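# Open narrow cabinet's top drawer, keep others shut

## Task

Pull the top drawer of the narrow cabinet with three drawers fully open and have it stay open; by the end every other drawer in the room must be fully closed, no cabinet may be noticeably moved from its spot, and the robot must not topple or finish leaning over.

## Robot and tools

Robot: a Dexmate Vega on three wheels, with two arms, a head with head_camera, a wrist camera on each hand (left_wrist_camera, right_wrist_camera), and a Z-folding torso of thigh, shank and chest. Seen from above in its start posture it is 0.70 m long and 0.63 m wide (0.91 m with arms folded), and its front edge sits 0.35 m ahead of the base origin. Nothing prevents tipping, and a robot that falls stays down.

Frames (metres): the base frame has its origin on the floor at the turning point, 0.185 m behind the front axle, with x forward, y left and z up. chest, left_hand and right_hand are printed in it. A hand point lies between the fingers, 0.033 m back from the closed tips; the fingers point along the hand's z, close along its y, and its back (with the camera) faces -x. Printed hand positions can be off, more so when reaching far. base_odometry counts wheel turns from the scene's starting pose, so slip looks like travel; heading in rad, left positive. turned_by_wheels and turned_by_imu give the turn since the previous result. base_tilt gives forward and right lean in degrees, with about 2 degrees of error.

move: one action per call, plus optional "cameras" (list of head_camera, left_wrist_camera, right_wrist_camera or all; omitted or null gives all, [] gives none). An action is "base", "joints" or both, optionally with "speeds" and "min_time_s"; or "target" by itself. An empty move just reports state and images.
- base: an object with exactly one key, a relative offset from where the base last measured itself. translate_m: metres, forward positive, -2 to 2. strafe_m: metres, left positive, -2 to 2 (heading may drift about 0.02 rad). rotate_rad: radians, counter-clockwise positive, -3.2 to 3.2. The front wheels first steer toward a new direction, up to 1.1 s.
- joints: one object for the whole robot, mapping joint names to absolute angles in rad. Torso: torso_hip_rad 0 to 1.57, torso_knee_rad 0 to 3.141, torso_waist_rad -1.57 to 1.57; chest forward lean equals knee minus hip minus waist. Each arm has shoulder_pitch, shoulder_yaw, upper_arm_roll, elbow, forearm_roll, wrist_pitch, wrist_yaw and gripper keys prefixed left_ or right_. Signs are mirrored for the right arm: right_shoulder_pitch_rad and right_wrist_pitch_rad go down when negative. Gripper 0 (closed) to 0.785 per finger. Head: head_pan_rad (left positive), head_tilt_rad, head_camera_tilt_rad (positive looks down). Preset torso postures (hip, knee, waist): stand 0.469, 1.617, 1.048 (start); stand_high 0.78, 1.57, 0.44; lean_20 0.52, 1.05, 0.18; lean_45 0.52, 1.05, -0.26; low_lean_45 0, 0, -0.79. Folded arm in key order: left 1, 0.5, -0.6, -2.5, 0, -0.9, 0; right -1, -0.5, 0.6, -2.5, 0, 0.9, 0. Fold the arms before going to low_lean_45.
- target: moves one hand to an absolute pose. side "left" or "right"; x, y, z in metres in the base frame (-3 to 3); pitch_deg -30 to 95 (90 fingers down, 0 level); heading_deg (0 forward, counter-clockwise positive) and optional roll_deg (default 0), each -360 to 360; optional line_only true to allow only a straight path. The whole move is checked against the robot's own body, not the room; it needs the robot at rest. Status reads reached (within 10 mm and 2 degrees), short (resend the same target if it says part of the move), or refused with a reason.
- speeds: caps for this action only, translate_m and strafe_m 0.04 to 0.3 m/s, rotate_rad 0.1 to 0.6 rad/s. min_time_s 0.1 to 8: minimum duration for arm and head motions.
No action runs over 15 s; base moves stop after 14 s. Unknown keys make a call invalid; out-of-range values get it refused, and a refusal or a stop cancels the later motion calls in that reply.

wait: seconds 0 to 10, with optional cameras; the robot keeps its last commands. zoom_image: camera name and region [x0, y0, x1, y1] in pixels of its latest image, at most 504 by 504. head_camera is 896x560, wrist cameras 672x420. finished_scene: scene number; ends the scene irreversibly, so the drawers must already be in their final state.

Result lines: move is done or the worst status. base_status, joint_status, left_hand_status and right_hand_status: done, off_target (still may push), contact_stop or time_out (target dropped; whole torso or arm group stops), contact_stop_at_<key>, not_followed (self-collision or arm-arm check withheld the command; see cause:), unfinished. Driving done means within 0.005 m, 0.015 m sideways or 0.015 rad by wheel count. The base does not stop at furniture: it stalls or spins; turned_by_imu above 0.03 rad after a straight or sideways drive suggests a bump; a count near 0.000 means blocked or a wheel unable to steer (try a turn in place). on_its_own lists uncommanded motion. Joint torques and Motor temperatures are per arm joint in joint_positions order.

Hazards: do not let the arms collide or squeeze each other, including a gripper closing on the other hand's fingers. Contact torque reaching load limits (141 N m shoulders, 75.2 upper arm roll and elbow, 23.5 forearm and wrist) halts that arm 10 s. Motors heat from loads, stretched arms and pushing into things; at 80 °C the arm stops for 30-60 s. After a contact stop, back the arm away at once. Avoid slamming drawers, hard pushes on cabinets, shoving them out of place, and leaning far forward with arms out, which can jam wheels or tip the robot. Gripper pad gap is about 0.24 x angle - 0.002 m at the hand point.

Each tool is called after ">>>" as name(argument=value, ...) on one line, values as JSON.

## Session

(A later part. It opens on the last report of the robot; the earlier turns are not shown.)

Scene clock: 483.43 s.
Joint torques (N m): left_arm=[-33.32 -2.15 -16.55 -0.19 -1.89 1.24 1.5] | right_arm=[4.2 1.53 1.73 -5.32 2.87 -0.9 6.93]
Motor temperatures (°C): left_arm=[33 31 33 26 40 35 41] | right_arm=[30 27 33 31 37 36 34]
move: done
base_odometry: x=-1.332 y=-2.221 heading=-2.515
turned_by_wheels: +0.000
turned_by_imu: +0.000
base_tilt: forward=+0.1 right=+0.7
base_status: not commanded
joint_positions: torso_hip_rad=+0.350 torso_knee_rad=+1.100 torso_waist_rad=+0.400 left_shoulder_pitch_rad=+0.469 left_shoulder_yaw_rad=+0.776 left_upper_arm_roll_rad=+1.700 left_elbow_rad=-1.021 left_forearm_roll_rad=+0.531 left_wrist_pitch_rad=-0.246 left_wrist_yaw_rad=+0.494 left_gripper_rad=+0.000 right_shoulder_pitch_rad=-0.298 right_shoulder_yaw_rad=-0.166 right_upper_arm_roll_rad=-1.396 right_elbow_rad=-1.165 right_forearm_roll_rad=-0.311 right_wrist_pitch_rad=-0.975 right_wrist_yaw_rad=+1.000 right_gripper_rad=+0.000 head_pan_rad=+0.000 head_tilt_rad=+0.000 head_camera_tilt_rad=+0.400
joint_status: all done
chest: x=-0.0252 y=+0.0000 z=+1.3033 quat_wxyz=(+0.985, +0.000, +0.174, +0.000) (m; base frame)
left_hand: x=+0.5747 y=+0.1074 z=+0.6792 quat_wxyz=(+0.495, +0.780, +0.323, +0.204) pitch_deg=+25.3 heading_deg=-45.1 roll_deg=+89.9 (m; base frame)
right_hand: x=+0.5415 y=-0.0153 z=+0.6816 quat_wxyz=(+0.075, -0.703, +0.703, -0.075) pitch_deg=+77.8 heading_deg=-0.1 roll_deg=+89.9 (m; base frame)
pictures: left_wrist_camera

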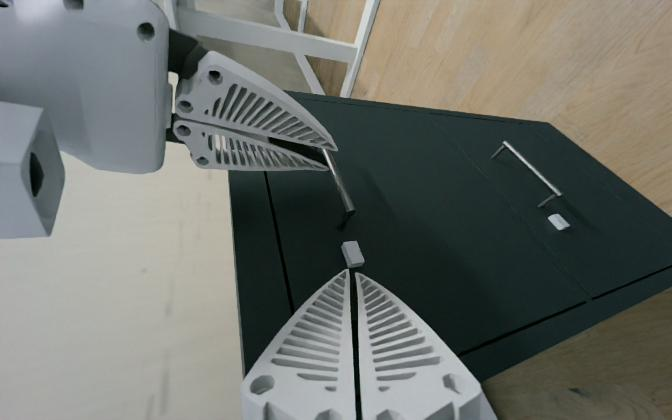

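>>> move(joints={"left_shoulder_pitch_rad": 0.471, "left_shoulder_yaw_rad": 0.762, "left_upper_arm_roll_rad": 1.695, "left_elbow_rad": -1.062, "left_forearm_roll_rad": 0.525, "left_wrist_pitch_rad": -0.198, "left_wrist_yaw_rad": 0.462}, min_time_s=1.5, cameras=["left_wrist_camera"])

>>> zoom_image(camera="left_wrist_camera", region=[220, 130, 470, 330])

>>> move(joints={"left_shoulder_pitch_rad": 0.474, "left_shoulder_yaw_rad": 0.745, "left_upper_arm_roll_rad": 1.693, "left_elbow_rad": -1.093, "left_forearm_roll_rad": 0.522, "left_wrist_pitch_rad": -0.155, "left_wrist_yaw_rad": 0.437}, min_time_s=1.5, cameras=["left_wrist_camera", "right_wrist_camera"])

>>> zoom_image(camera="left_wrist_camera", region=[220, 130, 470, 330])

Scene clock: 486.03 s.
Joint torques (N m): left_arm=[-29.92 -12.35 -22.54 -5.33 -2.42 1.56 3] | right_arm=[3.45 2.35 1.61 -5.11 3.22 -0.14 7.19]
Motor temperatures (°C): left_arm=[33 31 33 26 40 35 41] | right_arm=[30 27 33 31 37 36 34]
move: done
base_odometry: x=-1.332 y=-2.221 heading=-2.514
turned_by_wheels: +0.000
turned_by_imu: +0.001
base_tilt: forward=+0.1 right=+0.7
base_status: not commanded
joint_positions: torso_hip_rad=+0.350 torso_knee_rad=+1.100 torso_waist_rad=+0.400 left_shoulder_pitch_rad=+0.471 left_shoulder_yaw_rad=+0.763 left_upper_arm_roll_rad=+1.696 left_elbow_rad=-1.059 left_forearm_roll_rad=+0.526 left_wrist_pitch_rad=-0.201 left_wrist_yaw_rad=+0.463 left_gripper_rad=+0.000 right_shoulder_pitch_rad=-0.298 right_shoulder_yaw_rad=-0.166 right_upper_arm_roll_rad=-1.396 right_elbow_rad=-1.165 right_forearm_roll_rad=-0.311 right_wrist_pitch_rad=-0.975 right_wrist_yaw_rad=+1.000 right_gripper_rad=+0.000 head_pan_rad=+0.000 head_tilt_rad=+0.000 head_camera_tilt_rad=+0.400
joint_status: all done
chest: x=-0.0253 y=+0.0000 z=+1.3033 quat_wxyz=(+0.985, +0.000, +0.174, +0.000) (m; base frame)
left_hand: x=+0.5753 y=+0.0896 z=+0.6790 quat_wxyz=(+0.494, +0.781, +0.323, +0.204) pitch_deg=+25.4 heading_deg=-45.0 roll_deg=-90.0 (m; base frame)
right_hand: x=+0.5414 y=-0.0153 z=+0.6817 quat_wxyz=(+0.075, -0.703, +0.703, -0.075) pitch_deg=+77.8 heading_deg=-0.1 roll_deg=+89.9 (m; base frame)
pictures: left_wrist_camera

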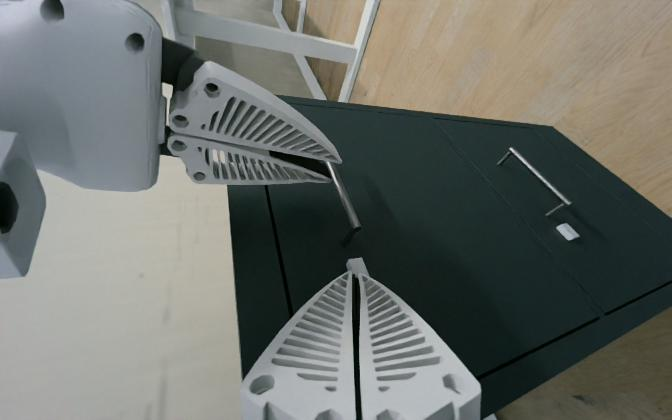

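Scaled by 2.016 from the camera's 672x420 image, which has a finer 960x600 frame.

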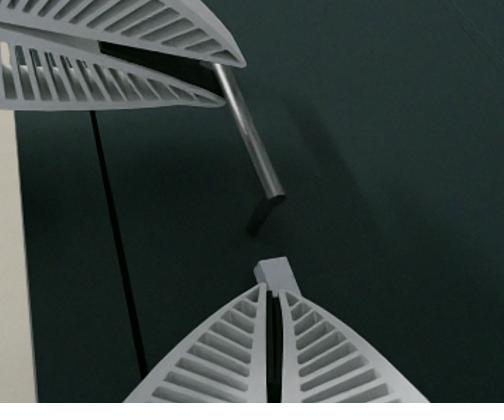

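Scene clock: 487.87 s.
Joint torques (N m): left_arm=[-36.2 -20 -26.19 -9.04 -2.37 1.22 4] | right_arm=[4.17 3.61 1.94 -4.34 3.1 -0.29 6.9]
Motor temperatures (°C): left_arm=[33 31 33 26 40 35 42] | right_arm=[30 27 33 31 37 36 34]
move: done
base_odometry: x=-1.332 y=-2.221 heading=-2.514
turned_by_wheels: +0.000
turned_by_imu: +0.000
base_tilt: forward=+0.1 right=+0.7
base_status: not commanded
joint_positions: torso_hip_rad=+0.350 torso_knee_rad=+1.100 torso_waist_rad=+0.400 left_shoulder_pitch_rad=+0.474 left_shoulder_yaw_rad=+0.748 left_upper_arm_roll_rad=+1.695 left_elbow_rad=-1.089 left_forearm_roll_rad=+0.523 left_wrist_pitch_rad=-0.159 left_wrist_yaw_rad=+0.438 left_gripper_rad=+0.000 right_shoulder_pitch_rad=-0.298 right_shoulder_yaw_rad=-0.166 right_upper_arm_roll_rad=-1.396 right_elbow_rad=-1.165 right_forearm_roll_rad=-0.311 right_wrist_pitch_rad=-0.975 right_wrist_yaw_rad=+1.000 right_gripper_rad=+0.000 head_pan_rad=+0.000 head_tilt_rad=+0.000 head_camera_tilt_rad=+0.400
joint_status: all done
chest: x=-0.0254 y=+0.0000 z=+1.3034 quat_wxyz=(+0.985, +0.000, +0.174, +0.000) (m; base frame)
left_hand: x=+0.5751 y=+0.0734 z=+0.6782 quat_wxyz=(+0.493, +0.782, +0.323, +0.205) pitch_deg=+25.5 heading_deg=-44.9 roll_deg=-89.8 (m; base frame)
right_hand: x=+0.5414 y=-0.0153 z=+0.6817 quat_wxyz=(+0.075, -0.703, +0.703, -0.075) pitch_deg=+77.8 heading_deg=-0.1 roll_deg=+89.9 (m; base frame)
pictures: left_wrist_camera, right_wrist_camera

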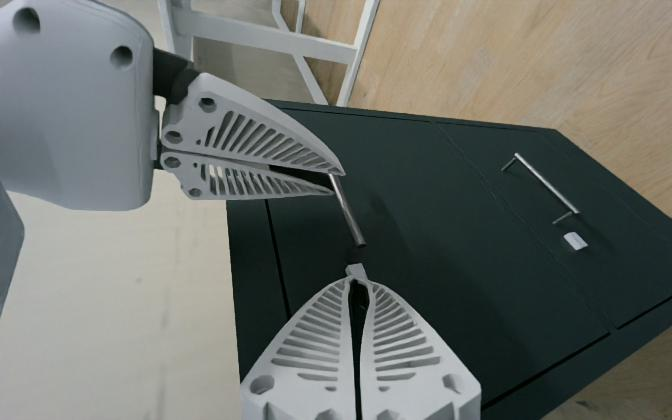

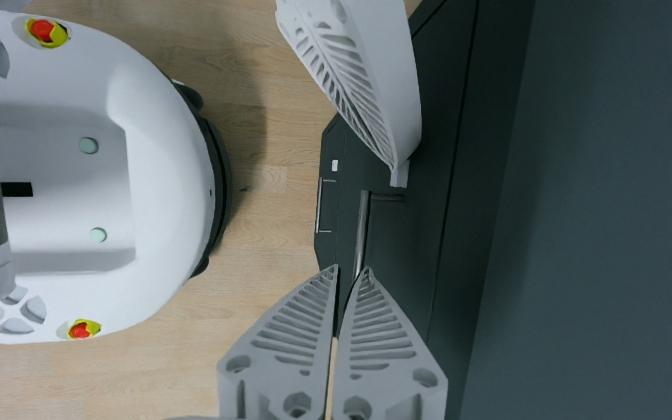

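Scaled by 2.016 from the camera's 672x420 image, which has a finer 960x600 frame.

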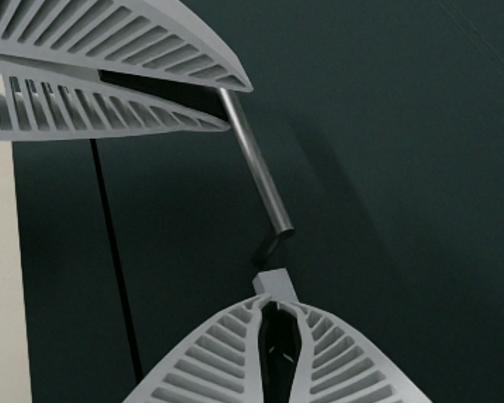

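>>> move(joints={"left_shoulder_pitch_rad": 0.476, "left_shoulder_yaw_rad": 0.735, "left_upper_arm_roll_rad": 1.692, "left_elbow_rad": -1.11, "left_forearm_roll_rad": 0.52, "left_wrist_pitch_rad": -0.132, "left_wrist_yaw_rad": 0.423}, min_time_s=1.5, cameras=["left_wrist_camera", "right_wrist_camera"])

>>> move(joints={"left_shoulder_pitch_rad": 0.478, "left_shoulder_yaw_rad": 0.725, "left_upper_arm_roll_rad": 1.691, "left_elbow_rad": -1.127, "left_forearm_roll_rad": 0.518, "left_wrist_pitch_rad": -0.109, "left_wrist_yaw_rad": 0.409}, min_time_s=1.5, cameras=["left_wrist_camera", "right_wrist_camera"])

Scene clock: 490.07 s.
Joint torques (N m): left_arm=[-37.63 -24.12 -28.08 -12.06 -1.55 -1.2 5.44] | right_arm=[3.21 2.3 1.61 -4.8 3.17 -0.26 7.03]
Motor temperatures (°C): left_arm=[33 31 33 26 40 35 42] | right_arm=[30 27 33 31 37 36 34]
move: done
base_odometry: x=-1.332 y=-2.221 heading=-2.514
turned_by_wheels: +0.000
turned_by_imu: +0.000
base_tilt: forward=+0.0 right=+0.8
base_status: not commanded
joint_positions: torso_hip_rad=+0.350 torso_knee_rad=+1.100 torso_waist_rad=+0.400 left_shoulder_pitch_rad=+0.476 left_shoulder_yaw_rad=+0.737 left_upper_arm_roll_rad=+1.694 left_elbow_rad=-1.107 left_forearm_roll_rad=+0.521 left_wrist_pitch_rad=-0.134 left_wrist_yaw_rad=+0.423 left_gripper_rad=+0.000 right_shoulder_pitch_rad=-0.298 right_shoulder_yaw_rad=-0.166 right_upper_arm_roll_rad=-1.396 right_elbow_rad=-1.165 right_forearm_roll_rad=-0.311 right_wrist_pitch_rad=-0.975 right_wrist_yaw_rad=+1.000 right_gripper_rad=+0.000 head_pan_rad=+0.000 head_tilt_rad=+0.000 head_camera_tilt_rad=+0.400
joint_status: all done
chest: x=-0.0254 y=+0.0000 z=+1.3034 quat_wxyz=(+0.985, +0.000, +0.174, +0.000) (m; base frame)
left_hand: x=+0.5744 y=+0.0630 z=+0.6774 quat_wxyz=(+0.492, +0.782, +0.323, +0.205) pitch_deg=+25.6 heading_deg=-44.9 roll_deg=-89.8 (m; base frame)
right_hand: x=+0.5414 y=-0.0153 z=+0.6817 quat_wxyz=(+0.075, -0.703, +0.703, -0.075) pitch_deg=+77.8 heading_deg=-0.1 roll_deg=+89.9 (m; base frame)
pictures: left_wrist_camera, right_wrist_camera

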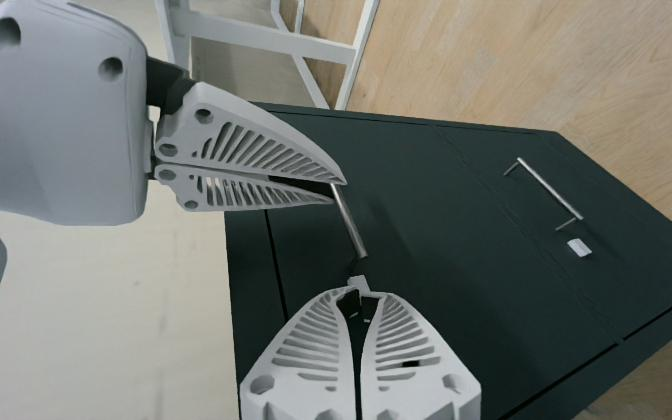

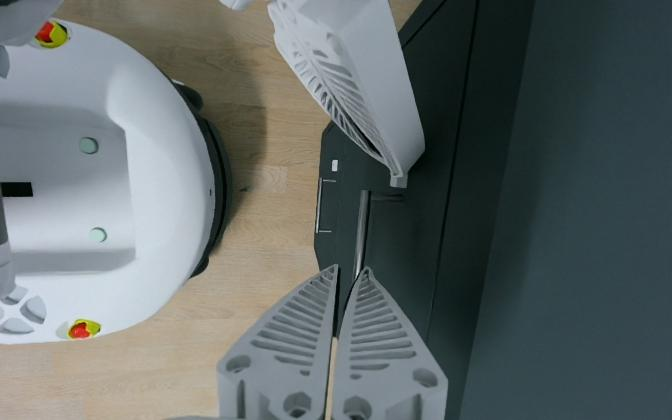

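Scene clock: 491.87 s.
Joint torques (N m): left_arm=[-41.47 -29.12 -31.41 -12.58 -0.82 -1.78 6.13] | right_arm=[3.57 3.83 1.46 -3.87 3.25 -0.28 7.09]
Motor temperatures (°C): left_arm=[33 32 34 26 40 35 42] | right_arm=[30 27 33 31 37 36 34]
move: done
base_odometry: x=-1.332 y=-2.221 heading=-2.514
turned_by_wheels: +0.000
turned_by_imu: +0.000
base_tilt: forward=+0.0 right=+0.7
base_status: not commanded
joint_positions: torso_hip_rad=+0.350 torso_knee_rad=+1.100 torso_waist_rad=+0.400 left_shoulder_pitch_rad=+0.479 left_shoulder_yaw_rad=+0.728 left_upper_arm_roll_rad=+1.693 left_elbow_rad=-1.124 left_forearm_roll_rad=+0.518 left_wrist_pitch_rad=-0.111 left_wrist_yaw_rad=+0.408 left_gripper_rad=+0.000 right_shoulder_pitch_rad=-0.298 right_shoulder_yaw_rad=-0.166 right_upper_arm_roll_rad=-1.396 right_elbow_rad=-1.165 right_forearm_roll_rad=-0.311 right_wrist_pitch_rad=-0.975 right_wrist_yaw_rad=+1.000 right_gripper_rad=+0.000 head_pan_rad=+0.000 head_tilt_rad=+0.000 head_camera_tilt_rad=+0.400
joint_status: all done
chest: x=-0.0254 y=+0.0000 z=+1.3034 quat_wxyz=(+0.985, +0.000, +0.174, +0.000) (m; base frame)
left_hand: x=+0.5734 y=+0.0531 z=+0.6769 quat_wxyz=(+0.492, +0.782, +0.324, +0.204) pitch_deg=+25.7 heading_deg=-44.9 roll_deg=-89.9 (m; base frame)
right_hand: x=+0.5414 y=-0.0153 z=+0.6817 quat_wxyz=(+0.075, -0.703, +0.703, -0.075) pitch_deg=+77.8 heading_deg=-0.1 roll_deg=+89.9 (m; base frame)
pictures: left_wrist_camera, right_wrist_camera

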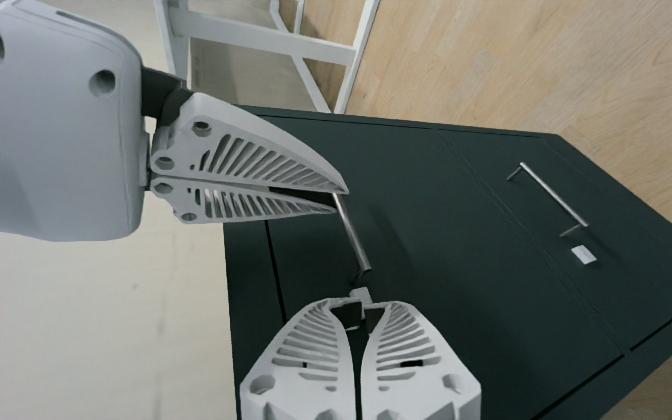

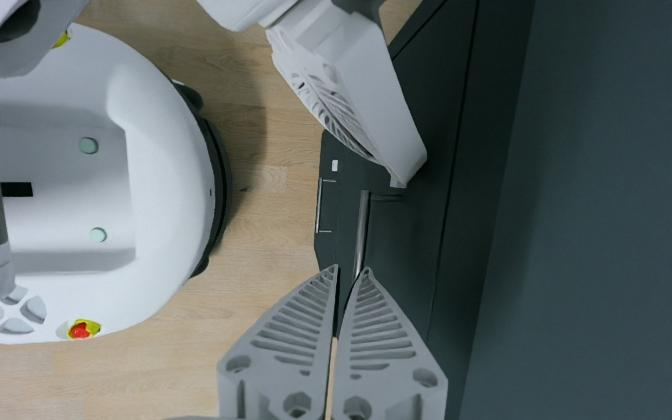

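>>> move(joints={"right_shoulder_pitch_rad": -0.309, "right_shoulder_yaw_rad": -0.195, "right_upper_arm_roll_rad": -1.401, "right_elbow_rad": -1.237, "right_forearm_roll_rad": -0.319, "right_wrist_pitch_rad": -1.018, "right_wrist_yaw_rad": 1.006}, min_time_s=1.5, cameras=["left_wrist_camera", "right_wrist_camera"])

Scene clock: 494.27 s.
Joint torques (N m): left_arm=[-44.92 -26.85 -30.14 -12.52 -0.88 -0.75 6.54] | right_arm=[14.73 0.82 4.68 -3.65 -1.14 -0.18 -0.11]
Motor temperatures (°C): left_arm=[33 32 34 26 40 35 43] | right_arm=[30 27 33 31 37 36 34]
move: done
base_odometry: x=-1.332 y=-2.221 heading=-2.514
turned_by_wheels: +0.000
turned_by_imu: +0.000
base_tilt: forward=+0.1 right=+0.7
base_status: not commanded
joint_positions: torso_hip_rad=+0.350 torso_knee_rad=+1.100 torso_waist_rad=+0.400 left_shoulder_pitch_rad=+0.479 left_shoulder_yaw_rad=+0.726 left_upper_arm_roll_rad=+1.693 left_elbow_rad=-1.126 left_forearm_roll_rad=+0.518 left_wrist_pitch_rad=-0.109 left_wrist_yaw_rad=+0.407 left_gripper_rad=+0.000 right_shoulder_pitch_rad=-0.308 right_shoulder_yaw_rad=-0.193 right_upper_arm_roll_rad=-1.400 right_elbow_rad=-1.233 right_forearm_roll_rad=-0.318 right_wrist_pitch_rad=-1.015 right_wrist_yaw_rad=+1.006 right_gripper_rad=+0.000 head_pan_rad=+0.000 head_tilt_rad=+0.000 head_camera_tilt_rad=+0.400
joint_status: all done
chest: x=-0.0254 y=+0.0000 z=+1.3034 quat_wxyz=(+0.985, +0.000, +0.174, +0.000) (m; base frame)
left_hand: x=+0.5730 y=+0.0519 z=+0.6768 quat_wxyz=(+0.492, +0.782, +0.324, +0.204) pitch_deg=+25.7 heading_deg=-45.0 roll_deg=-89.9 (m; base frame)
right_hand: x=+0.5324 y=-0.0157 z=+0.6830 quat_wxyz=(+0.075, -0.702, +0.704, -0.075) pitch_deg=+77.8 heading_deg=+0.0 roll_deg=-89.9 (m; base frame)
pictures: left_wrist_camera, right_wrist_camera

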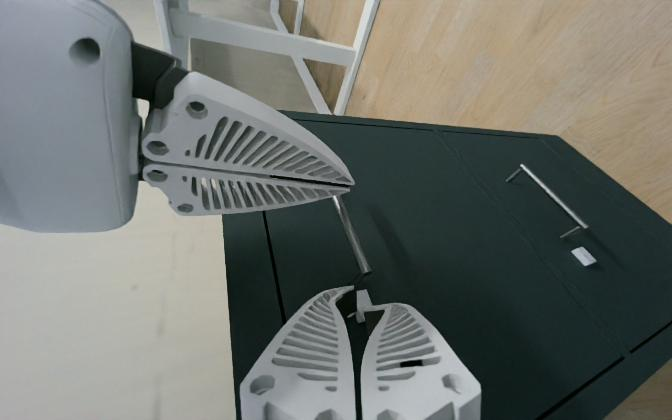

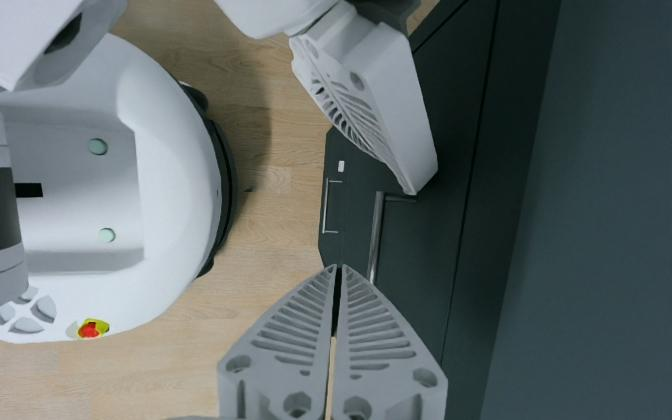

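>>> move(joints={"left_shoulder_pitch_rad": 0.471, "left_shoulder_yaw_rad": 0.763, "left_upper_arm_roll_rad": 1.695, "left_elbow_rad": -1.064, "left_forearm_roll_rad": 0.525, "left_wrist_pitch_rad": -0.197, "left_wrist_yaw_rad": 0.462}, min_time_s=1, cameras=[])

>>> move(joints={"left_shoulder_pitch_rad": 0.468, "left_shoulder_yaw_rad": 0.773, "left_upper_arm_roll_rad": 1.699, "left_elbow_rad": -1.019, "left_forearm_roll_rad": 0.53, "left_wrist_pitch_rad": -0.245, "left_wrist_yaw_rad": 0.493}, min_time_s=1, cameras=[])

>>> move(joints={"left_shoulder_pitch_rad": 0.493, "left_shoulder_yaw_rad": 0.864, "left_upper_arm_roll_rad": 1.709, "left_elbow_rad": -1.128, "left_forearm_roll_rad": 0.547, "left_wrist_pitch_rad": -0.206, "left_wrist_yaw_rad": 0.518}, min_time_s=1, cameras=[])

>>> move(joints={"left_shoulder_pitch_rad": 0.545, "left_shoulder_yaw_rad": 1.068, "left_upper_arm_roll_rad": 1.738, "left_elbow_rad": -1.327, "left_forearm_roll_rad": 0.593, "left_wrist_pitch_rad": -0.157, "left_wrist_yaw_rad": 0.593}, min_time_s=1.5, cameras=["left_wrist_camera"])

>>> move(target={"side": "right", "x": 0.53, "y": -0.015, "z": 0.78, "pitch_deg": 78, "heading_deg": 0, "roll_deg": 90}, cameras=["right_wrist_camera"])

Scene clock: 497.00 s.
Joint torques (N m): left_arm=[-34.49 1.34 -12.03 -1.37 -1.41 0.47 2.95] | right_arm=[15.41 -1.45 4.56 -4.64 -1.17 -0.33 -0.25]
Motor temperatures (°C): left_arm=[33 32 34 26 40 35 43] | right_arm=[30 27 33 31 37 36 34]
move: done
base_odometry: x=-1.332 y=-2.221 heading=-2.515
turned_by_wheels: +0.000
turned_by_imu: -0.001
base_tilt: forward=+0.1 right=+0.7
base_status: not commanded
joint_positions: torso_hip_rad=+0.350 torso_knee_rad=+1.100 torso_waist_rad=+0.400 left_shoulder_pitch_rad=+0.472 left_shoulder_yaw_rad=+0.761 left_upper_arm_roll_rad=+1.695 left_elbow_rad=-1.067 left_forearm_roll_rad=+0.525 left_wrist_pitch_rad=-0.193 left_wrist_yaw_rad=+0.459 left_gripper_rad=+0.000 right_shoulder_pitch_rad=-0.309 right_shoulder_yaw_rad=-0.195 right_upper_arm_roll_rad=-1.401 right_elbow_rad=-1.237 right_forearm_roll_rad=-0.319 right_wrist_pitch_rad=-1.018 right_wrist_yaw_rad=+1.006 right_gripper_rad=+0.000 head_pan_rad=+0.000 head_tilt_rad=+0.000 head_camera_tilt_rad=+0.400
joint_status: all done
chest: x=-0.0253 y=+0.0000 z=+1.3033 quat_wxyz=(+0.985, +0.000, +0.174, +0.000) (m; base frame)
left_hand: x=+0.5753 y=+0.0861 z=+0.6795 quat_wxyz=(+0.494, +0.781, +0.323, +0.204) pitch_deg=+25.3 heading_deg=-45.0 roll_deg=+90.0 (m; base frame)
right_hand: x=+0.5320 y=-0.0160 z=+0.6828 quat_wxyz=(+0.075, -0.702, +0.704, -0.075) pitch_deg=+77.8 heading_deg=-0.1 roll_deg=-89.9 (m; base frame)
pictures: none
No camera images: "cameras" was empty.

Scene clock: 498.57 s.
Joint torques (N m): left_arm=[-30.19 6.59 -7.4 0.72 -1.24 0.72 1.23] | right_arm=[15.06 0.01 5.09 -4.04 -1.21 -0.78 -0.14]
Motor temperatures (°C): left_arm=[33 32 34 26 40 35 43] | right_arm=[30 27 33 31 37 36 34]
move: done
base_odometry: x=-1.332 y=-2.221 heading=-2.515
turned_by_wheels: +0.000
turned_by_imu: +0.000
base_tilt: forward=+0.1 right=+0.8
base_status: not commanded
joint_positions: torso_hip_rad=+0.350 torso_knee_rad=+1.100 torso_waist_rad=+0.400 left_shoulder_pitch_rad=+0.469 left_shoulder_yaw_rad=+0.772 left_upper_arm_roll_rad=+1.699 left_elbow_rad=-1.023 left_forearm_roll_rad=+0.530 left_wrist_pitch_rad=-0.241 left_wrist_yaw_rad=+0.490 left_gripper_rad=+0.000 right_shoulder_pitch_rad=-0.309 right_shoulder_yaw_rad=-0.195 right_upper_arm_roll_rad=-1.401 right_elbow_rad=-1.237 right_forearm_roll_rad=-0.319 right_wrist_pitch_rad=-1.018 right_wrist_yaw_rad=+1.006 right_gripper_rad=+0.000 head_pan_rad=+0.000 head_tilt_rad=+0.000 head_camera_tilt_rad=+0.400
joint_status: all done
chest: x=-0.0253 y=+0.0000 z=+1.3033 quat_wxyz=(+0.985, +0.000, +0.174, +0.000) (m; base frame)
left_hand: x=+0.5759 y=+0.1040 z=+0.6801 quat_wxyz=(+0.496, +0.780, +0.323, +0.204) pitch_deg=+25.2 heading_deg=-45.1 roll_deg=+89.9 (m; base frame)
right_hand: x=+0.5320 y=-0.0160 z=+0.6828 quat_wxyz=(+0.075, -0.702, +0.704, -0.075) pitch_deg=+77.8 heading_deg=-0.1 roll_deg=-89.9 (m; base frame)
pictures: none
No camera images: "cameras" was empty.

Scene clock: 500.47 s.
Joint torques (N m): left_arm=[-14.71 6.89 -6.71 -0.74 -0.3 -0.03 1.48] | right_arm=[14.83 1.26 4.75 -3.32 -0.93 -0.45 -0.08]
Motor temperatures (°C): left_arm=[33 32 34 26 40 35 43] | right_arm=[30 27 33 31 37 36 34]
move: done
base_odometry: x=-1.332 y=-2.221 heading=-2.515
turned_by_wheels: +0.000
turned_by_imu: +0.000
base_tilt: forward=+0.1 right=+0.7
base_status: not commanded
joint_positions: torso_hip_rad=+0.350 torso_knee_rad=+1.100 torso_waist_rad=+0.400 left_shoulder_pitch_rad=+0.492 left_shoulder_yaw_rad=+0.861 left_upper_arm_roll_rad=+1.708 left_elbow_rad=-1.124 left_forearm_roll_rad=+0.546 left_wrist_pitch_rad=-0.207 left_wrist_yaw_rad=+0.517 left_gripper_rad=+0.000 right_shoulder_pitch_rad=-0.309 right_shoulder_yaw_rad=-0.195 right_upper_arm_roll_rad=-1.401 right_elbow_rad=-1.237 right_forearm_roll_rad=-0.319 right_wrist_pitch_rad=-1.018 right_wrist_yaw_rad=+1.006 right_gripper_rad=+0.000 head_pan_rad=+0.000 head_tilt_rad=+0.000 head_camera_tilt_rad=+0.400
joint_status: all done
chest: x=-0.0253 y=+0.0000 z=+1.3033 quat_wxyz=(+0.985, +0.000, +0.174, +0.000) (m; base frame)
left_hand: x=+0.5520 y=+0.1226 z=+0.6800 quat_wxyz=(+0.496, +0.779, +0.323, +0.206) pitch_deg=+25.0 heading_deg=-45.0 roll_deg=-90.0 (m; base frame)
right_hand: x=+0.5320 y=-0.0160 z=+0.6828 quat_wxyz=(+0.075, -0.702, +0.704, -0.075) pitch_deg=+77.8 heading_deg=-0.1 roll_deg=-89.9 (m; base frame)
pictures: none
No camera images: "cameras" was empty.

Scene clock: 502.93 s.
Joint torques (N m): left_arm=[-10.84 8.1 -5.8 -1.3 -0.47 0.32 1.42] | right_arm=[15.39 0.62 5.05 -4.21 -1 -0.17 -0.15]
Motor temperatures (°C): left_arm=[33 32 34 26 40 35 43] | right_arm=[30 27 33 31 37 36 34]
move: done
base_odometry: x=-1.332 y=-2.221 heading=-2.515
turned_by_wheels: +0.000
turned_by_imu: +0.000
base_tilt: forward=+0.0 right=+0.7
base_status: not commanded
joint_positions: torso_hip_rad=+0.350 torso_knee_rad=+1.100 torso_waist_rad=+0.400 left_shoulder_pitch_rad=+0.544 left_shoulder_yaw_rad=+1.064 left_upper_arm_roll_rad=+1.737 left_elbow_rad=-1.323 left_forearm_roll_rad=+0.592 left_wrist_pitch_rad=-0.158 left_wrist_yaw_rad=+0.591 left_gripper_rad=+0.000 right_shoulder_pitch_rad=-0.309 right_shoulder_yaw_rad=-0.195 right_upper_arm_roll_rad=-1.401 right_elbow_rad=-1.237 right_forearm_roll_rad=-0.319 right_wrist_pitch_rad=-1.018 right_wrist_yaw_rad=+1.006 right_gripper_rad=+0.000 head_pan_rad=+0.000 head_tilt_rad=+0.000 head_camera_tilt_rad=+0.400
joint_status: all done
chest: x=-0.0253 y=+0.0000 z=+1.3033 quat_wxyz=(+0.985, +0.000, +0.174, +0.000) (m; base frame)
left_hand: x=+0.4917 y=+0.1691 z=+0.6852 quat_wxyz=(+0.497, +0.779, +0.323, +0.206) pitch_deg=+25.0 heading_deg=-45.0 roll_deg=-90.0 (m; base frame)
right_hand: x=+0.5320 y=-0.0160 z=+0.6828 quat_wxyz=(+0.075, -0.702, +0.704, -0.075) pitch_deg=+77.8 heading_deg=-0.1 roll_deg=-89.9 (m; base frame)
pictures: left_wrist_camera

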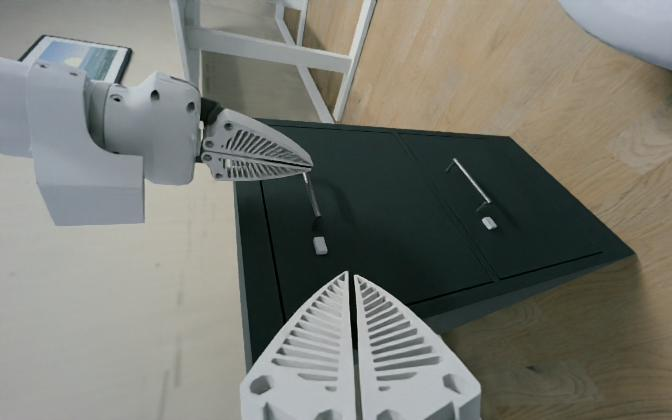

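Scene clock: 505.37 s.
Joint torques (N m): left_arm=[-11.45 9.54 -5.81 -1.8 -0.17 0.25 1.42] | right_arm=[35.62 -0.57 6.52 -3.02 -1.17 0.08 -0.16]
Motor temperatures (°C): left_arm=[33 32 34 26 40 35 43] | right_arm=[30 27 33 31 37 36 34]
move: done
base_odometry: x=-1.332 y=-2.221 heading=-2.515
turned_by_wheels: +0.000
turned_by_imu: +0.000
base_tilt: forward=+0.1 right=+0.7
base_status: not commanded
joint_positions: torso_hip_rad=+0.350 torso_knee_rad=+1.100 torso_waist_rad=+0.400 left_shoulder_pitch_rad=+0.545 left_shoulder_yaw_rad=+1.068 left_upper_arm_roll_rad=+1.738 left_elbow_rad=-1.327 left_forearm_roll_rad=+0.593 left_wrist_pitch_rad=-0.157 left_wrist_yaw_rad=+0.593 left_gripper_rad=+0.000 right_shoulder_pitch_rad=-0.145 right_shoulder_yaw_rad=-0.293 right_upper_arm_roll_rad=-1.446 right_elbow_rad=-1.511 right_forearm_roll_rad=-0.333 right_wrist_pitch_rad=-1.197 right_wrist_yaw_rad=+1.215 right_gripper_rad=+0.000 head_pan_rad=+0.000 head_tilt_rad=+0.000 head_camera_tilt_rad=+0.400
joint_status: not commanded
chest: x=-0.0253 y=+0.0000 z=+1.3033 quat_wxyz=(+0.985, +0.000, +0.174, +0.000) (m; base frame)
left_hand: x=+0.4904 y=+0.1699 z=+0.6854 quat_wxyz=(+0.497, +0.779, +0.323, +0.206) pitch_deg=+25.0 heading_deg=-45.0 roll_deg=-90.0 (m; base frame)
right_hand: x=+0.5300 y=-0.0149 z=+0.7783 quat_wxyz=(+0.074, -0.703, +0.703, -0.074) pitch_deg=+78.0 heading_deg=+0.0 roll_deg=-89.9 (m; base frame)
right_hand_status: reached (straight line, planned for 1.2 s): 2 mm and 0.0 deg off.
pictures: right_wrist_camera

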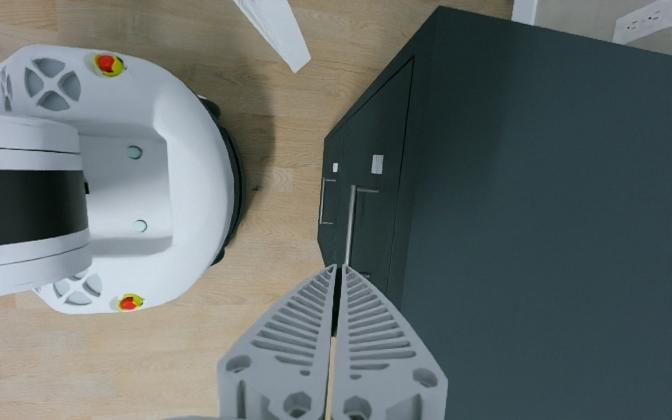

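>>> move(joints={"right_gripper_rad": 0.12}, cameras=[])

>>> move(target={"side": "right", "x": 0.548, "y": -0.015, "z": 0.73, "pitch_deg": 78, "heading_deg": 0, "roll_deg": 90}, cameras=["right_wrist_camera"])

>>> move(target={"side": "right", "x": 0.561, "y": -0.015, "z": 0.666, "pitch_deg": 78, "heading_deg": 0, "roll_deg": 90, "line_only": true}, cameras=["right_wrist_camera"])

Scene clock: 506.47 s.
Joint torques (N m): left_arm=[-12.1 9.61 -4.91 -1.43 -0.11 -0.22 1.29] | right_arm=[35.49 -0.48 6.33 -2.97 -1.28 -0.52 -0.25]
Motor temperatures (°C): left_arm=[33 32 34 26 40 35 43] | right_arm=[30 27 33 31 37 36 34]
move: done
base_odometry: x=-1.332 y=-2.221 heading=-2.515
turned_by_wheels: +0.000
turned_by_imu: +0.000
base_tilt: forward=+0.1 right=+0.7
base_status: not commanded
joint_positions: torso_hip_rad=+0.350 torso_knee_rad=+1.100 torso_waist_rad=+0.400 left_shoulder_pitch_rad=+0.545 left_shoulder_yaw_rad=+1.068 left_upper_arm_roll_rad=+1.738 left_elbow_rad=-1.327 left_forearm_roll_rad=+0.593 left_wrist_pitch_rad=-0.157 left_wrist_yaw_rad=+0.593 left_gripper_rad=+0.000 right_shoulder_pitch_rad=-0.142 right_shoulder_yaw_rad=-0.294 right_upper_arm_roll_rad=-1.446 right_elbow_rad=-1.515 right_forearm_roll_rad=-0.333 right_wrist_pitch_rad=-1.200 right_wrist_yaw_rad=+1.218 right_gripper_rad=+0.120 head_pan_rad=+0.000 head_tilt_rad=+0.000 head_camera_tilt_rad=+0.400
joint_status: all done
chest: x=-0.0253 y=+0.0000 z=+1.3033 quat_wxyz=(+0.985, +0.000, +0.174, +0.000) (m; base frame)
left_hand: x=+0.4904 y=+0.1699 z=+0.6854 quat_wxyz=(+0.497, +0.779, +0.323, +0.206) pitch_deg=+25.0 heading_deg=-45.0 roll_deg=-90.0 (m; base frame)
right_hand: x=+0.5298 y=-0.0149 z=+0.7797 quat_wxyz=(+0.074, -0.703, +0.703, -0.074) pitch_deg=+78.0 heading_deg=+0.1 roll_deg=-89.9 (m; base frame)
pictures: none
No camera images: "cameras" was empty.

Scene clock: 508.73 s.
Joint torques (N m): left_arm=[-11.22 9.32 -6.73 -1.06 -0.2 1.19 1.3] | right_arm=[16.37 4.11 12.88 -0.14 -0.74 0.57 -1.11]
Motor temperatures (°C): left_arm=[33 32 34 26 40 35 42] | right_arm=[30 27 33 31 37 36 34]
move: done
base_odometry: x=-1.332 y=-2.221 heading=-2.515
turned_by_wheels: +0.000
turned_by_imu: +0.000
base_tilt: forward=+0.1 right=+0.8
base_status: not commanded
joint_positions: torso_hip_rad=+0.350 torso_knee_rad=+1.100 torso_waist_rad=+0.400 left_shoulder_pitch_rad=+0.545 left_shoulder_yaw_rad=+1.068 left_upper_arm_roll_rad=+1.738 left_elbow_rad=-1.327 left_forearm_roll_rad=+0.593 left_wrist_pitch_rad=-0.157 left_wrist_yaw_rad=+0.593 left_gripper_rad=+0.000 right_shoulder_pitch_rad=-0.216 right_shoulder_yaw_rad=-0.213 right_upper_arm_roll_rad=-1.411 right_elbow_rad=-1.288 right_forearm_roll_rad=-0.319 right_wrist_pitch_rad=-1.051 right_wrist_yaw_rad=+1.108 right_gripper_rad=+0.120 head_pan_rad=+0.000 head_tilt_rad=+0.000 head_camera_tilt_rad=+0.400
joint_status: not commanded
chest: x=-0.0253 y=+0.0000 z=+1.3033 quat_wxyz=(+0.985, +0.000, +0.174, +0.000) (m; base frame)
left_hand: x=+0.4904 y=+0.1699 z=+0.6854 quat_wxyz=(+0.497, +0.779, +0.323, +0.206) pitch_deg=+25.0 heading_deg=-45.0 roll_deg=-90.0 (m; base frame)
right_hand: x=+0.5478 y=-0.0151 z=+0.7309 quat_wxyz=(+0.074, -0.703, +0.703, -0.074) pitch_deg=+78.0 heading_deg=-0.1 roll_deg=+89.9 (m; base frame)
right_hand_status: reached (straight line, planned for 1.1 s): 1 mm and 0.0 deg off.
pictures: right_wrist_camera

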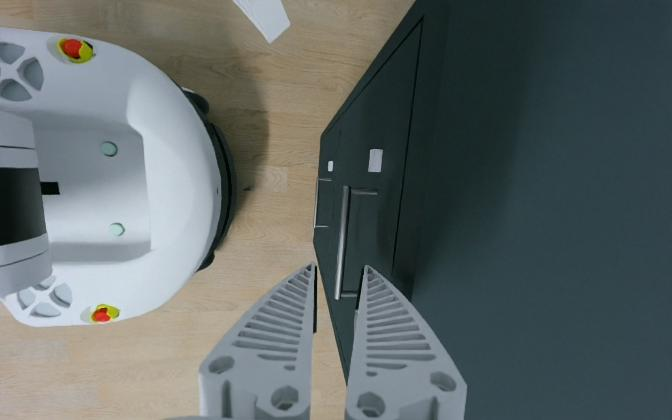

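Scene clock: 511.50 s.
Joint torques (N m): left_arm=[-11.9 8.82 -5.64 -1.74 -0.11 -0.43 1.49] | right_arm=[19.44 1.19 12.08 1.31 -2.22 -0.37 -4.46]
Motor temperatures (°C): left_arm=[33 32 33 26 40 35 42] | right_arm=[30 27 33 31 37 36 34]
move: done
base_odometry: x=-1.332 y=-2.221 heading=-2.515
turned_by_wheels: +0.000
turned_by_imu: +0.000
base_tilt: forward=+0.1 right=+0.8
base_status: not commanded
joint_positions: torso_hip_rad=+0.350 torso_knee_rad=+1.100 torso_waist_rad=+0.400 left_shoulder_pitch_rad=+0.545 left_shoulder_yaw_rad=+1.068 left_upper_arm_roll_rad=+1.738 left_elbow_rad=-1.327 left_forearm_roll_rad=+0.593 left_wrist_pitch_rad=-0.157 left_wrist_yaw_rad=+0.593 left_gripper_rad=+0.000 right_shoulder_pitch_rad=-0.286 right_shoulder_yaw_rad=-0.066 right_upper_arm_roll_rad=-1.377 right_elbow_rad=-0.922 right_forearm_roll_rad=-0.290 right_wrist_pitch_rad=-0.833 right_wrist_yaw_rad=+0.957 right_gripper_rad=+0.120 head_pan_rad=+0.000 head_tilt_rad=+0.000 head_camera_tilt_rad=+0.400
joint_status: not commanded
chest: x=-0.0253 y=+0.0000 z=+1.3033 quat_wxyz=(+0.985, +0.000, +0.174, +0.000) (m; base frame)
left_hand: x=+0.4904 y=+0.1699 z=+0.6854 quat_wxyz=(+0.497, +0.779, +0.323, +0.206) pitch_deg=+25.0 heading_deg=-45.0 roll_deg=-90.0 (m; base frame)
right_hand: x=+0.5605 y=-0.0147 z=+0.6666 quat_wxyz=(+0.074, -0.703, +0.703, -0.073) pitch_deg=+78.1 heading_deg=+0.1 roll_deg=-89.9 (m; base frame)
right_hand_status: reached (straight line, planned for 1.5 s): 1 mm and 0.1 deg off.
pictures: right_wrist_camera

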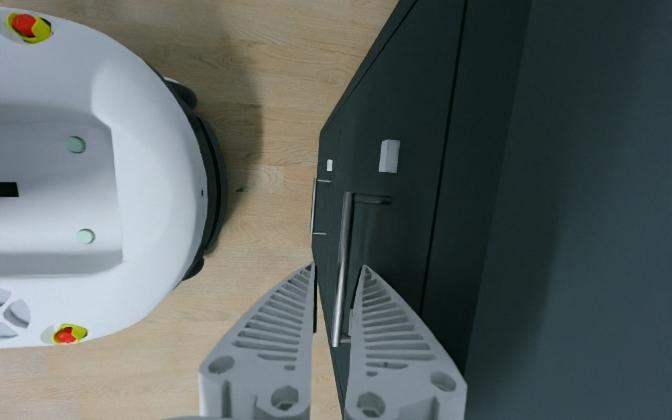

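>>> move(joints={"right_gripper_rad": 0.0}, cameras=[])

>>> move(target={"side": "right", "x": 0.545, "y": -0.015, "z": 0.667, "pitch_deg": 78, "heading_deg": 0, "roll_deg": 90, "line_only": true}, cameras=["right_wrist_camera"])

>>> move(joints={"left_shoulder_pitch_rad": 0.493, "left_shoulder_yaw_rad": 0.864, "left_upper_arm_roll_rad": 1.709, "left_elbow_rad": -1.128, "left_forearm_roll_rad": 0.547, "left_wrist_pitch_rad": -0.206, "left_wrist_yaw_rad": 0.518}, min_time_s=1.5, cameras=[])

>>> move(joints={"left_shoulder_pitch_rad": 0.468, "left_shoulder_yaw_rad": 0.773, "left_upper_arm_roll_rad": 1.699, "left_elbow_rad": -1.015, "left_forearm_roll_rad": 0.53, "left_wrist_pitch_rad": -0.248, "left_wrist_yaw_rad": 0.493}, min_time_s=1.5, cameras=[])

>>> move(joints={"left_shoulder_pitch_rad": 0.471, "left_shoulder_yaw_rad": 0.762, "left_upper_arm_roll_rad": 1.695, "left_elbow_rad": -1.06, "left_forearm_roll_rad": 0.525, "left_wrist_pitch_rad": -0.199, "left_wrist_yaw_rad": 0.462}, min_time_s=1.5, cameras=[])

>>> move(joints={"left_shoulder_pitch_rad": 0.476, "left_shoulder_yaw_rad": 0.735, "left_upper_arm_roll_rad": 1.692, "left_elbow_rad": -1.108, "left_forearm_roll_rad": 0.52, "left_wrist_pitch_rad": -0.134, "left_wrist_yaw_rad": 0.423}, min_time_s=2, cameras=["left_wrist_camera", "right_wrist_camera"])

Scene clock: 512.70 s.
Joint torques (N m): left_arm=[-12.25 8 -6.29 -0.74 -0.26 0.39 1.2] | right_arm=[18.3 4.04 11.14 -1.59 -0.96 0.32 -0.25]
Motor temperatures (°C): left_arm=[33 32 33 26 40 35 42] | right_arm=[30 27 33 31 37 36 33]
move: done
base_odometry: x=-1.332 y=-2.221 heading=-2.515
turned_by_wheels: +0.000
turned_by_imu: +0.000
base_tilt: forward=+0.1 right=+0.7
base_status: not commanded
joint_positions: torso_hip_rad=+0.350 torso_knee_rad=+1.100 torso_waist_rad=+0.400 left_shoulder_pitch_rad=+0.545 left_shoulder_yaw_rad=+1.068 left_upper_arm_roll_rad=+1.738 left_elbow_rad=-1.327 left_forearm_roll_rad=+0.593 left_wrist_pitch_rad=-0.157 left_wrist_yaw_rad=+0.593 left_gripper_rad=+0.000 right_shoulder_pitch_rad=-0.287 right_shoulder_yaw_rad=-0.064 right_upper_arm_roll_rad=-1.377 right_elbow_rad=-0.918 right_forearm_roll_rad=-0.290 right_wrist_pitch_rad=-0.831 right_wrist_yaw_rad=+0.954 right_gripper_rad=+0.000 head_pan_rad=+0.000 head_tilt_rad=+0.000 head_camera_tilt_rad=+0.400
joint_status: all done
chest: x=-0.0252 y=+0.0000 z=+1.3033 quat_wxyz=(+0.985, +0.000, +0.174, +0.000) (m; base frame)
left_hand: x=+0.4904 y=+0.1699 z=+0.6854 quat_wxyz=(+0.497, +0.779, +0.323, +0.206) pitch_deg=+25.0 heading_deg=-45.0 roll_deg=-90.0 (m; base frame)
right_hand: x=+0.5611 y=-0.0151 z=+0.6660 quat_wxyz=(+0.074, -0.703, +0.703, -0.074) pitch_deg=+78.0 heading_deg=-0.1 roll_deg=+89.9 (m; base frame)
pictures: none
No camera images: "cameras" was empty.

Scene clock: 514.63 s.
Joint torques (N m): left_arm=[-12.04 8.01 -5.85 -1.44 -0.14 -0.25 1.27] | right_arm=[4.95 3.22 2.03 -5.83 2.96 -0.86 7.95]
Motor temperatures (°C): left_arm=[33 32 33 26 40 35 42] | right_arm=[30 27 33 31 37 36 34]
move: done
base_odometry: x=-1.332 y=-2.221 heading=-2.515
turned_by_wheels: +0.000
turned_by_imu: +0.000
base_tilt: forward=+0.1 right=+0.7
base_status: not commanded
joint_positions: torso_hip_rad=+0.350 torso_knee_rad=+1.100 torso_waist_rad=+0.400 left_shoulder_pitch_rad=+0.545 left_shoulder_yaw_rad=+1.068 left_upper_arm_roll_rad=+1.738 left_elbow_rad=-1.327 left_forearm_roll_rad=+0.593 left_wrist_pitch_rad=-0.157 left_wrist_yaw_rad=+0.593 left_gripper_rad=+0.000 right_shoulder_pitch_rad=-0.309 right_shoulder_yaw_rad=-0.125 right_upper_arm_roll_rad=-1.385 right_elbow_rad=-1.063 right_forearm_roll_rad=-0.305 right_wrist_pitch_rad=-0.914 right_wrist_yaw_rad=+0.966 right_gripper_rad=+0.000 head_pan_rad=+0.000 head_tilt_rad=+0.000 head_camera_tilt_rad=+0.400
joint_status: not commanded
chest: x=-0.0251 y=+0.0000 z=+1.3033 quat_wxyz=(+0.985, +0.000, +0.174, +0.000) (m; base frame)
left_hand: x=+0.4905 y=+0.1699 z=+0.6853 quat_wxyz=(+0.497, +0.779, +0.323, +0.206) pitch_deg=+25.0 heading_deg=-45.0 roll_deg=-90.0 (m; base frame)
right_hand: x=+0.5469 y=-0.0154 z=+0.6676 quat_wxyz=(+0.075, -0.703, +0.703, -0.075) pitch_deg=+77.8 heading_deg=-0.2 roll_deg=+89.8 (m; base frame)
right_hand_status: reached (straight line, planned for 0.8 s): 2 mm and 0.2 deg off.
pictures: right_wrist_camera

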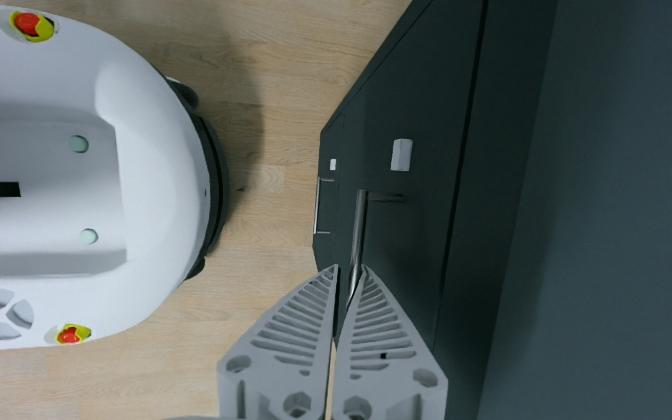

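Scene clock: 517.10 s.
Joint torques (N m): left_arm=[-26.59 2.36 -11.68 -0.3 -0.74 -0.43 0.86] | right_arm=[4.61 2.94 1.14 -6.36 3.23 -0.58 8.08]
Motor temperatures (°C): left_arm=[33 32 33 26 40 35 42] | right_arm=[30 27 33 31 37 36 34]
move: done
base_odometry: x=-1.332 y=-2.221 heading=-2.515
turned_by_wheels: +0.000
turned_by_imu: +0.000
base_tilt: forward=+0.1 right=+0.7
base_status: not commanded
joint_positions: torso_hip_rad=+0.350 torso_knee_rad=+1.100 torso_waist_rad=+0.400 left_shoulder_pitch_rad=+0.494 left_shoulder_yaw_rad=+0.868 left_upper_arm_roll_rad=+1.710 left_elbow_rad=-1.132 left_forearm_roll_rad=+0.548 left_wrist_pitch_rad=-0.205 left_wrist_yaw_rad=+0.520 left_gripper_rad=+0.000 right_shoulder_pitch_rad=-0.310 right_shoulder_yaw_rad=-0.126 right_upper_arm_roll_rad=-1.385 right_elbow_rad=-1.067 right_forearm_roll_rad=-0.305 right_wrist_pitch_rad=-0.916 right_wrist_yaw_rad=+0.967 right_gripper_rad=+0.000 head_pan_rad=+0.000 head_tilt_rad=+0.000 head_camera_tilt_rad=+0.400
joint_status: all done
chest: x=-0.0251 y=+0.0000 z=+1.3033 quat_wxyz=(+0.985, +0.000, +0.174, +0.000) (m; base frame)
left_hand: x=+0.5495 y=+0.1243 z=+0.6794 quat_wxyz=(+0.496, +0.779, +0.323, +0.205) pitch_deg=+25.1 heading_deg=-45.0 roll_deg=-90.0 (m; base frame)
right_hand: x=+0.5465 y=-0.0154 z=+0.6676 quat_wxyz=(+0.075, -0.703, +0.703, -0.075) pitch_deg=+77.8 heading_deg=-0.2 roll_deg=+89.8 (m; base frame)
pictures: none
No camera images: "cameras" was empty.

Scene clock: 519.33 s.
Joint torques (N m): left_arm=[-32.93 -3.71 -16.54 -1.05 -2 1.12 1.61] | right_arm=[4.05 3.54 1.35 -5.9 3.14 -0.26 8.28]
Motor temperatures (°C): left_arm=[33 32 33 26 40 35 42] | right_arm=[30 27 33 31 37 36 34]
move: done
base_odometry: x=-1.332 y=-2.221 heading=-2.515
turned_by_wheels: +0.000
turned_by_imu: +0.000
base_tilt: forward=+0.1 right=+0.7
base_status: not commanded
joint_positions: torso_hip_rad=+0.350 torso_knee_rad=+1.100 torso_waist_rad=+0.400 left_shoulder_pitch_rad=+0.469 left_shoulder_yaw_rad=+0.776 left_upper_arm_roll_rad=+1.700 left_elbow_rad=-1.019 left_forearm_roll_rad=+0.531 left_wrist_pitch_rad=-0.247 left_wrist_yaw_rad=+0.494 left_gripper_rad=+0.000 right_shoulder_pitch_rad=-0.310 right_shoulder_yaw_rad=-0.126 right_upper_arm_roll_rad=-1.385 right_elbow_rad=-1.067 right_forearm_roll_rad=-0.305 right_wrist_pitch_rad=-0.916 right_wrist_yaw_rad=+0.967 right_gripper_rad=+0.000 head_pan_rad=+0.000 head_tilt_rad=+0.000 head_camera_tilt_rad=+0.400
joint_status: all done
chest: x=-0.0251 y=+0.0000 z=+1.3033 quat_wxyz=(+0.985, +0.000, +0.174, +0.000) (m; base frame)
left_hand: x=+0.5748 y=+0.1083 z=+0.6787 quat_wxyz=(+0.494, +0.781, +0.323, +0.204) pitch_deg=+25.3 heading_deg=-45.0 roll_deg=+90.0 (m; base frame)
right_hand: x=+0.5465 y=-0.0154 z=+0.6676 quat_wxyz=(+0.075, -0.703, +0.703, -0.075) pitch_deg=+77.8 heading_deg=-0.2 roll_deg=+89.8 (m; base frame)
pictures: none
No camera images: "cameras" was empty.

Scene clock: 521.67 s.
Joint torques (N m): left_arm=[-29.97 -9.22 -21.23 -5.41 -2.41 1.17 3.02] | right_arm=[4.12 3.78 1.45 -5.38 3.15 -0.41 8.07]
Motor temperatures (°C): left_arm=[33 32 33 26 40 35 42] | right_arm=[30 27 33 31 37 36 34]
move: done
base_odometry: x=-1.332 y=-2.221 heading=-2.514
turned_by_wheels: +0.000
turned_by_imu: +0.000
base_tilt: forward=+0.1 right=+0.7
base_status: not commanded
joint_positions: torso_hip_rad=+0.350 torso_knee_rad=+1.100 torso_waist_rad=+0.400 left_shoulder_pitch_rad=+0.471 left_shoulder_yaw_rad=+0.763 left_upper_arm_roll_rad=+1.696 left_elbow_rad=-1.058 left_forearm_roll_rad=+0.526 left_wrist_pitch_rad=-0.201 left_wrist_yaw_rad=+0.462 left_gripper_rad=+0.000 right_shoulder_pitch_rad=-0.310 right_shoulder_yaw_rad=-0.126 right_upper_arm_roll_rad=-1.385 right_elbow_rad=-1.067 right_forearm_roll_rad=-0.306 right_wrist_pitch_rad=-0.916 right_wrist_yaw_rad=+0.967 right_gripper_rad=+0.000 head_pan_rad=+0.000 head_tilt_rad=+0.000 head_camera_tilt_rad=+0.400
joint_status: all done
chest: x=-0.0252 y=+0.0000 z=+1.3033 quat_wxyz=(+0.985, +0.000, +0.174, +0.000) (m; base frame)
left_hand: x=+0.5755 y=+0.0899 z=+0.6786 quat_wxyz=(+0.493, +0.781, +0.323, +0.205) pitch_deg=+25.4 heading_deg=-45.0 roll_deg=-90.0 (m; base frame)
right_hand: x=+0.5465 y=-0.0154 z=+0.6677 quat_wxyz=(+0.075, -0.703, +0.703, -0.075) pitch_deg=+77.8 heading_deg=-0.2 roll_deg=+89.8 (m; base frame)
pictures: none
No camera images: "cameras" was empty.

Scene clock: 524.00 s.
Joint torques (N m): left_arm=[-39.86 -26.39 -29.39 -10.6 -1.72 -0.52 5.26] | right_arm=[3.24 5.04 1.69 -6.02 3.54 -0.15 8.21]
Motor temperatures (°C): left_arm=[33 32 34 26 40 35 42] | right_arm=[30 27 33 31 37 36 34]
move: done
base_odometry: x=-1.332 y=-2.221 heading=-2.514
turned_by_wheels: +0.000
turned_by_imu: +0.001
base_tilt: forward=+0.1 right=+0.7
base_status: not commanded
joint_positions: torso_hip_rad=+0.350 torso_knee_rad=+1.100 torso_waist_rad=+0.400 left_shoulder_pitch_rad=+0.476 left_shoulder_yaw_rad=+0.738 left_upper_arm_roll_rad=+1.694 left_elbow_rad=-1.104 left_forearm_roll_rad=+0.521 left_wrist_pitch_rad=-0.138 left_wrist_yaw_rad=+0.424 left_gripper_rad=+0.000 right_shoulder_pitch_rad=-0.310 right_shoulder_yaw_rad=-0.126 right_upper_arm_roll_rad=-1.385 right_elbow_rad=-1.067 right_forearm_roll_rad=-0.306 right_wrist_pitch_rad=-0.916 right_wrist_yaw_rad=+0.967 right_gripper_rad=+0.000 head_pan_rad=+0.000 head_tilt_rad=+0.000 head_camera_tilt_rad=+0.400
joint_status: all done
chest: x=-0.0252 y=+0.0000 z=+1.3033 quat_wxyz=(+0.985, +0.000, +0.174, +0.000) (m; base frame)
left_hand: x=+0.5744 y=+0.0646 z=+0.6768 quat_wxyz=(+0.492, +0.782, +0.323, +0.205) pitch_deg=+25.7 heading_deg=-44.9 roll_deg=-89.9 (m; base frame)
right_hand: x=+0.5465 y=-0.0154 z=+0.6677 quat_wxyz=(+0.075, -0.703, +0.703, -0.075) pitch_deg=+77.8 heading_deg=-0.2 roll_deg=+89.8 (m; base frame)
pictures: left_wrist_camera, right_wrist_camera

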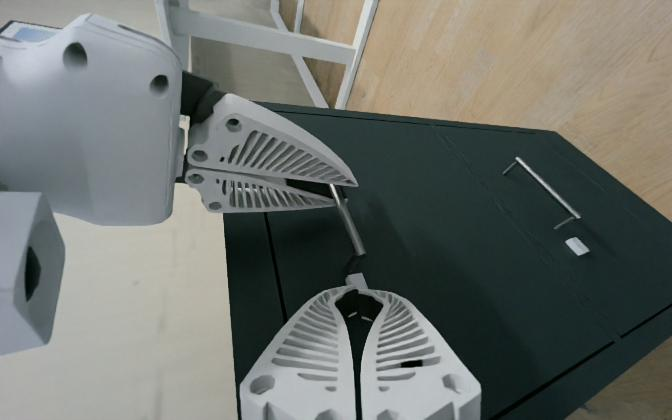

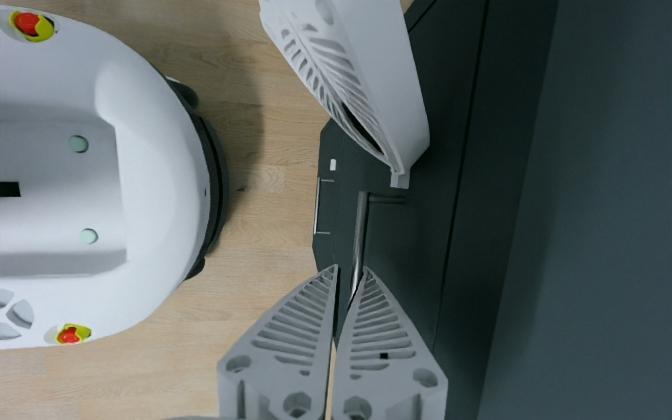

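>>> move(joints={"right_shoulder_pitch_rad": -0.325, "right_shoulder_yaw_rad": -0.169, "right_upper_arm_roll_rad": -1.391, "right_elbow_rad": -1.17, "right_forearm_roll_rad": -0.317, "right_wrist_pitch_rad": -0.975, "right_wrist_yaw_rad": 0.975}, min_time_s=2, cameras=["left_wrist_camera", "right_wrist_camera"])

Scene clock: 526.93 s.
Joint torques (N m): left_arm=[-40.43 -26.81 -29.86 -13.22 -1.52 0.08 5.51] | right_arm=[-0.82 5.46 -0.7 -6.94 5.14 -0.43 11.45]
Motor temperatures (°C): left_arm=[33 32 34 26 40 35 43] | right_arm=[30 27 33 31 37 36 34]
move: done
base_odometry: x=-1.332 y=-2.221 heading=-2.514
turned_by_wheels: +0.000
turned_by_imu: +0.000
base_tilt: forward=+0.1 right=+0.7
base_status: not commanded
joint_positions: torso_hip_rad=+0.350 torso_knee_rad=+1.100 torso_waist_rad=+0.400 left_shoulder_pitch_rad=+0.477 left_shoulder_yaw_rad=+0.736 left_upper_arm_roll_rad=+1.694 left_elbow_rad=-1.107 left_forearm_roll_rad=+0.520 left_wrist_pitch_rad=-0.134 left_wrist_yaw_rad=+0.421 left_gripper_rad=+0.000 right_shoulder_pitch_rad=-0.323 right_shoulder_yaw_rad=-0.167 right_upper_arm_roll_rad=-1.390 right_elbow_rad=-1.166 right_forearm_roll_rad=-0.318 right_wrist_pitch_rad=-0.972 right_wrist_yaw_rad=+0.972 right_gripper_rad=+0.000 head_pan_rad=+0.000 head_tilt_rad=+0.000 head_camera_tilt_rad=+0.400
joint_status: all done
chest: x=-0.0253 y=+0.0000 z=+1.3033 quat_wxyz=(+0.985, +0.000, +0.174, +0.000) (m; base frame)
left_hand: x=+0.5740 y=+0.0626 z=+0.6767 quat_wxyz=(+0.492, +0.782, +0.323, +0.204) pitch_deg=+25.7 heading_deg=-45.0 roll_deg=-89.9 (m; base frame)
right_hand: x=+0.5381 y=-0.0159 z=+0.6713 quat_wxyz=(+0.078, -0.702, +0.703, -0.078) pitch_deg=+77.3 heading_deg=+0.1 roll_deg=-89.8 (m; base frame)
pictures: left_wrist_camera, right_wrist_camera

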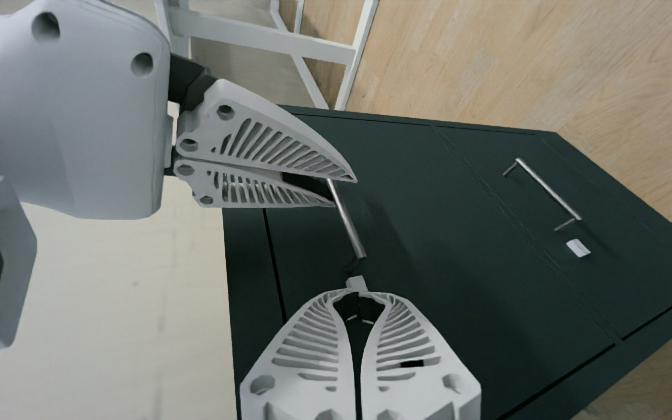

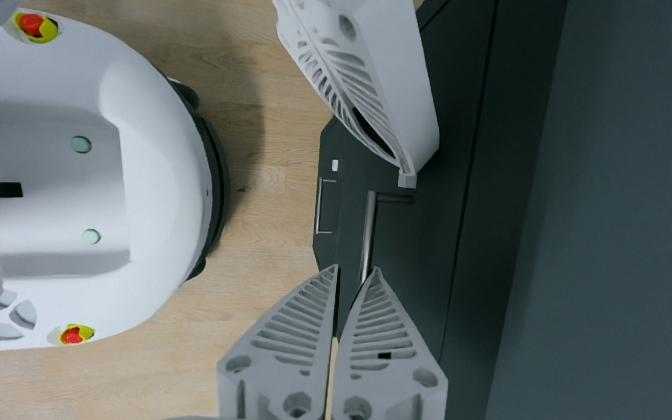

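>>> zoom_image(camera="right_wrist_camera", region=[300, 120, 460, 260])

>>> zoom_image(camera="left_wrist_camera", region=[300, 220, 420, 340])

Scaled by 3.150 from the camera's 672x420 image, which has a finer 960x600 frame.

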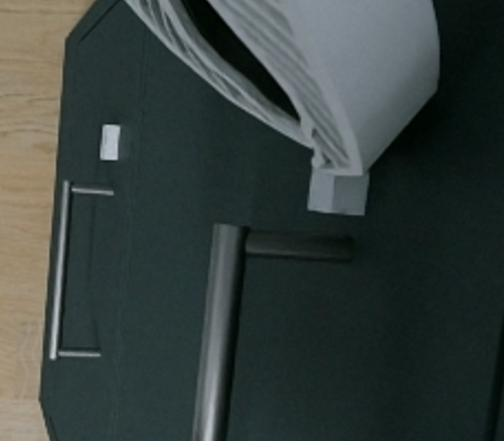

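Scaled by 4.200 from the camera's 672x420 image, which has a finer 960x600 frame.

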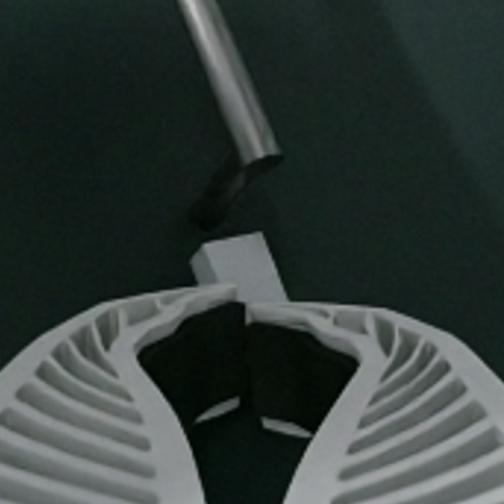

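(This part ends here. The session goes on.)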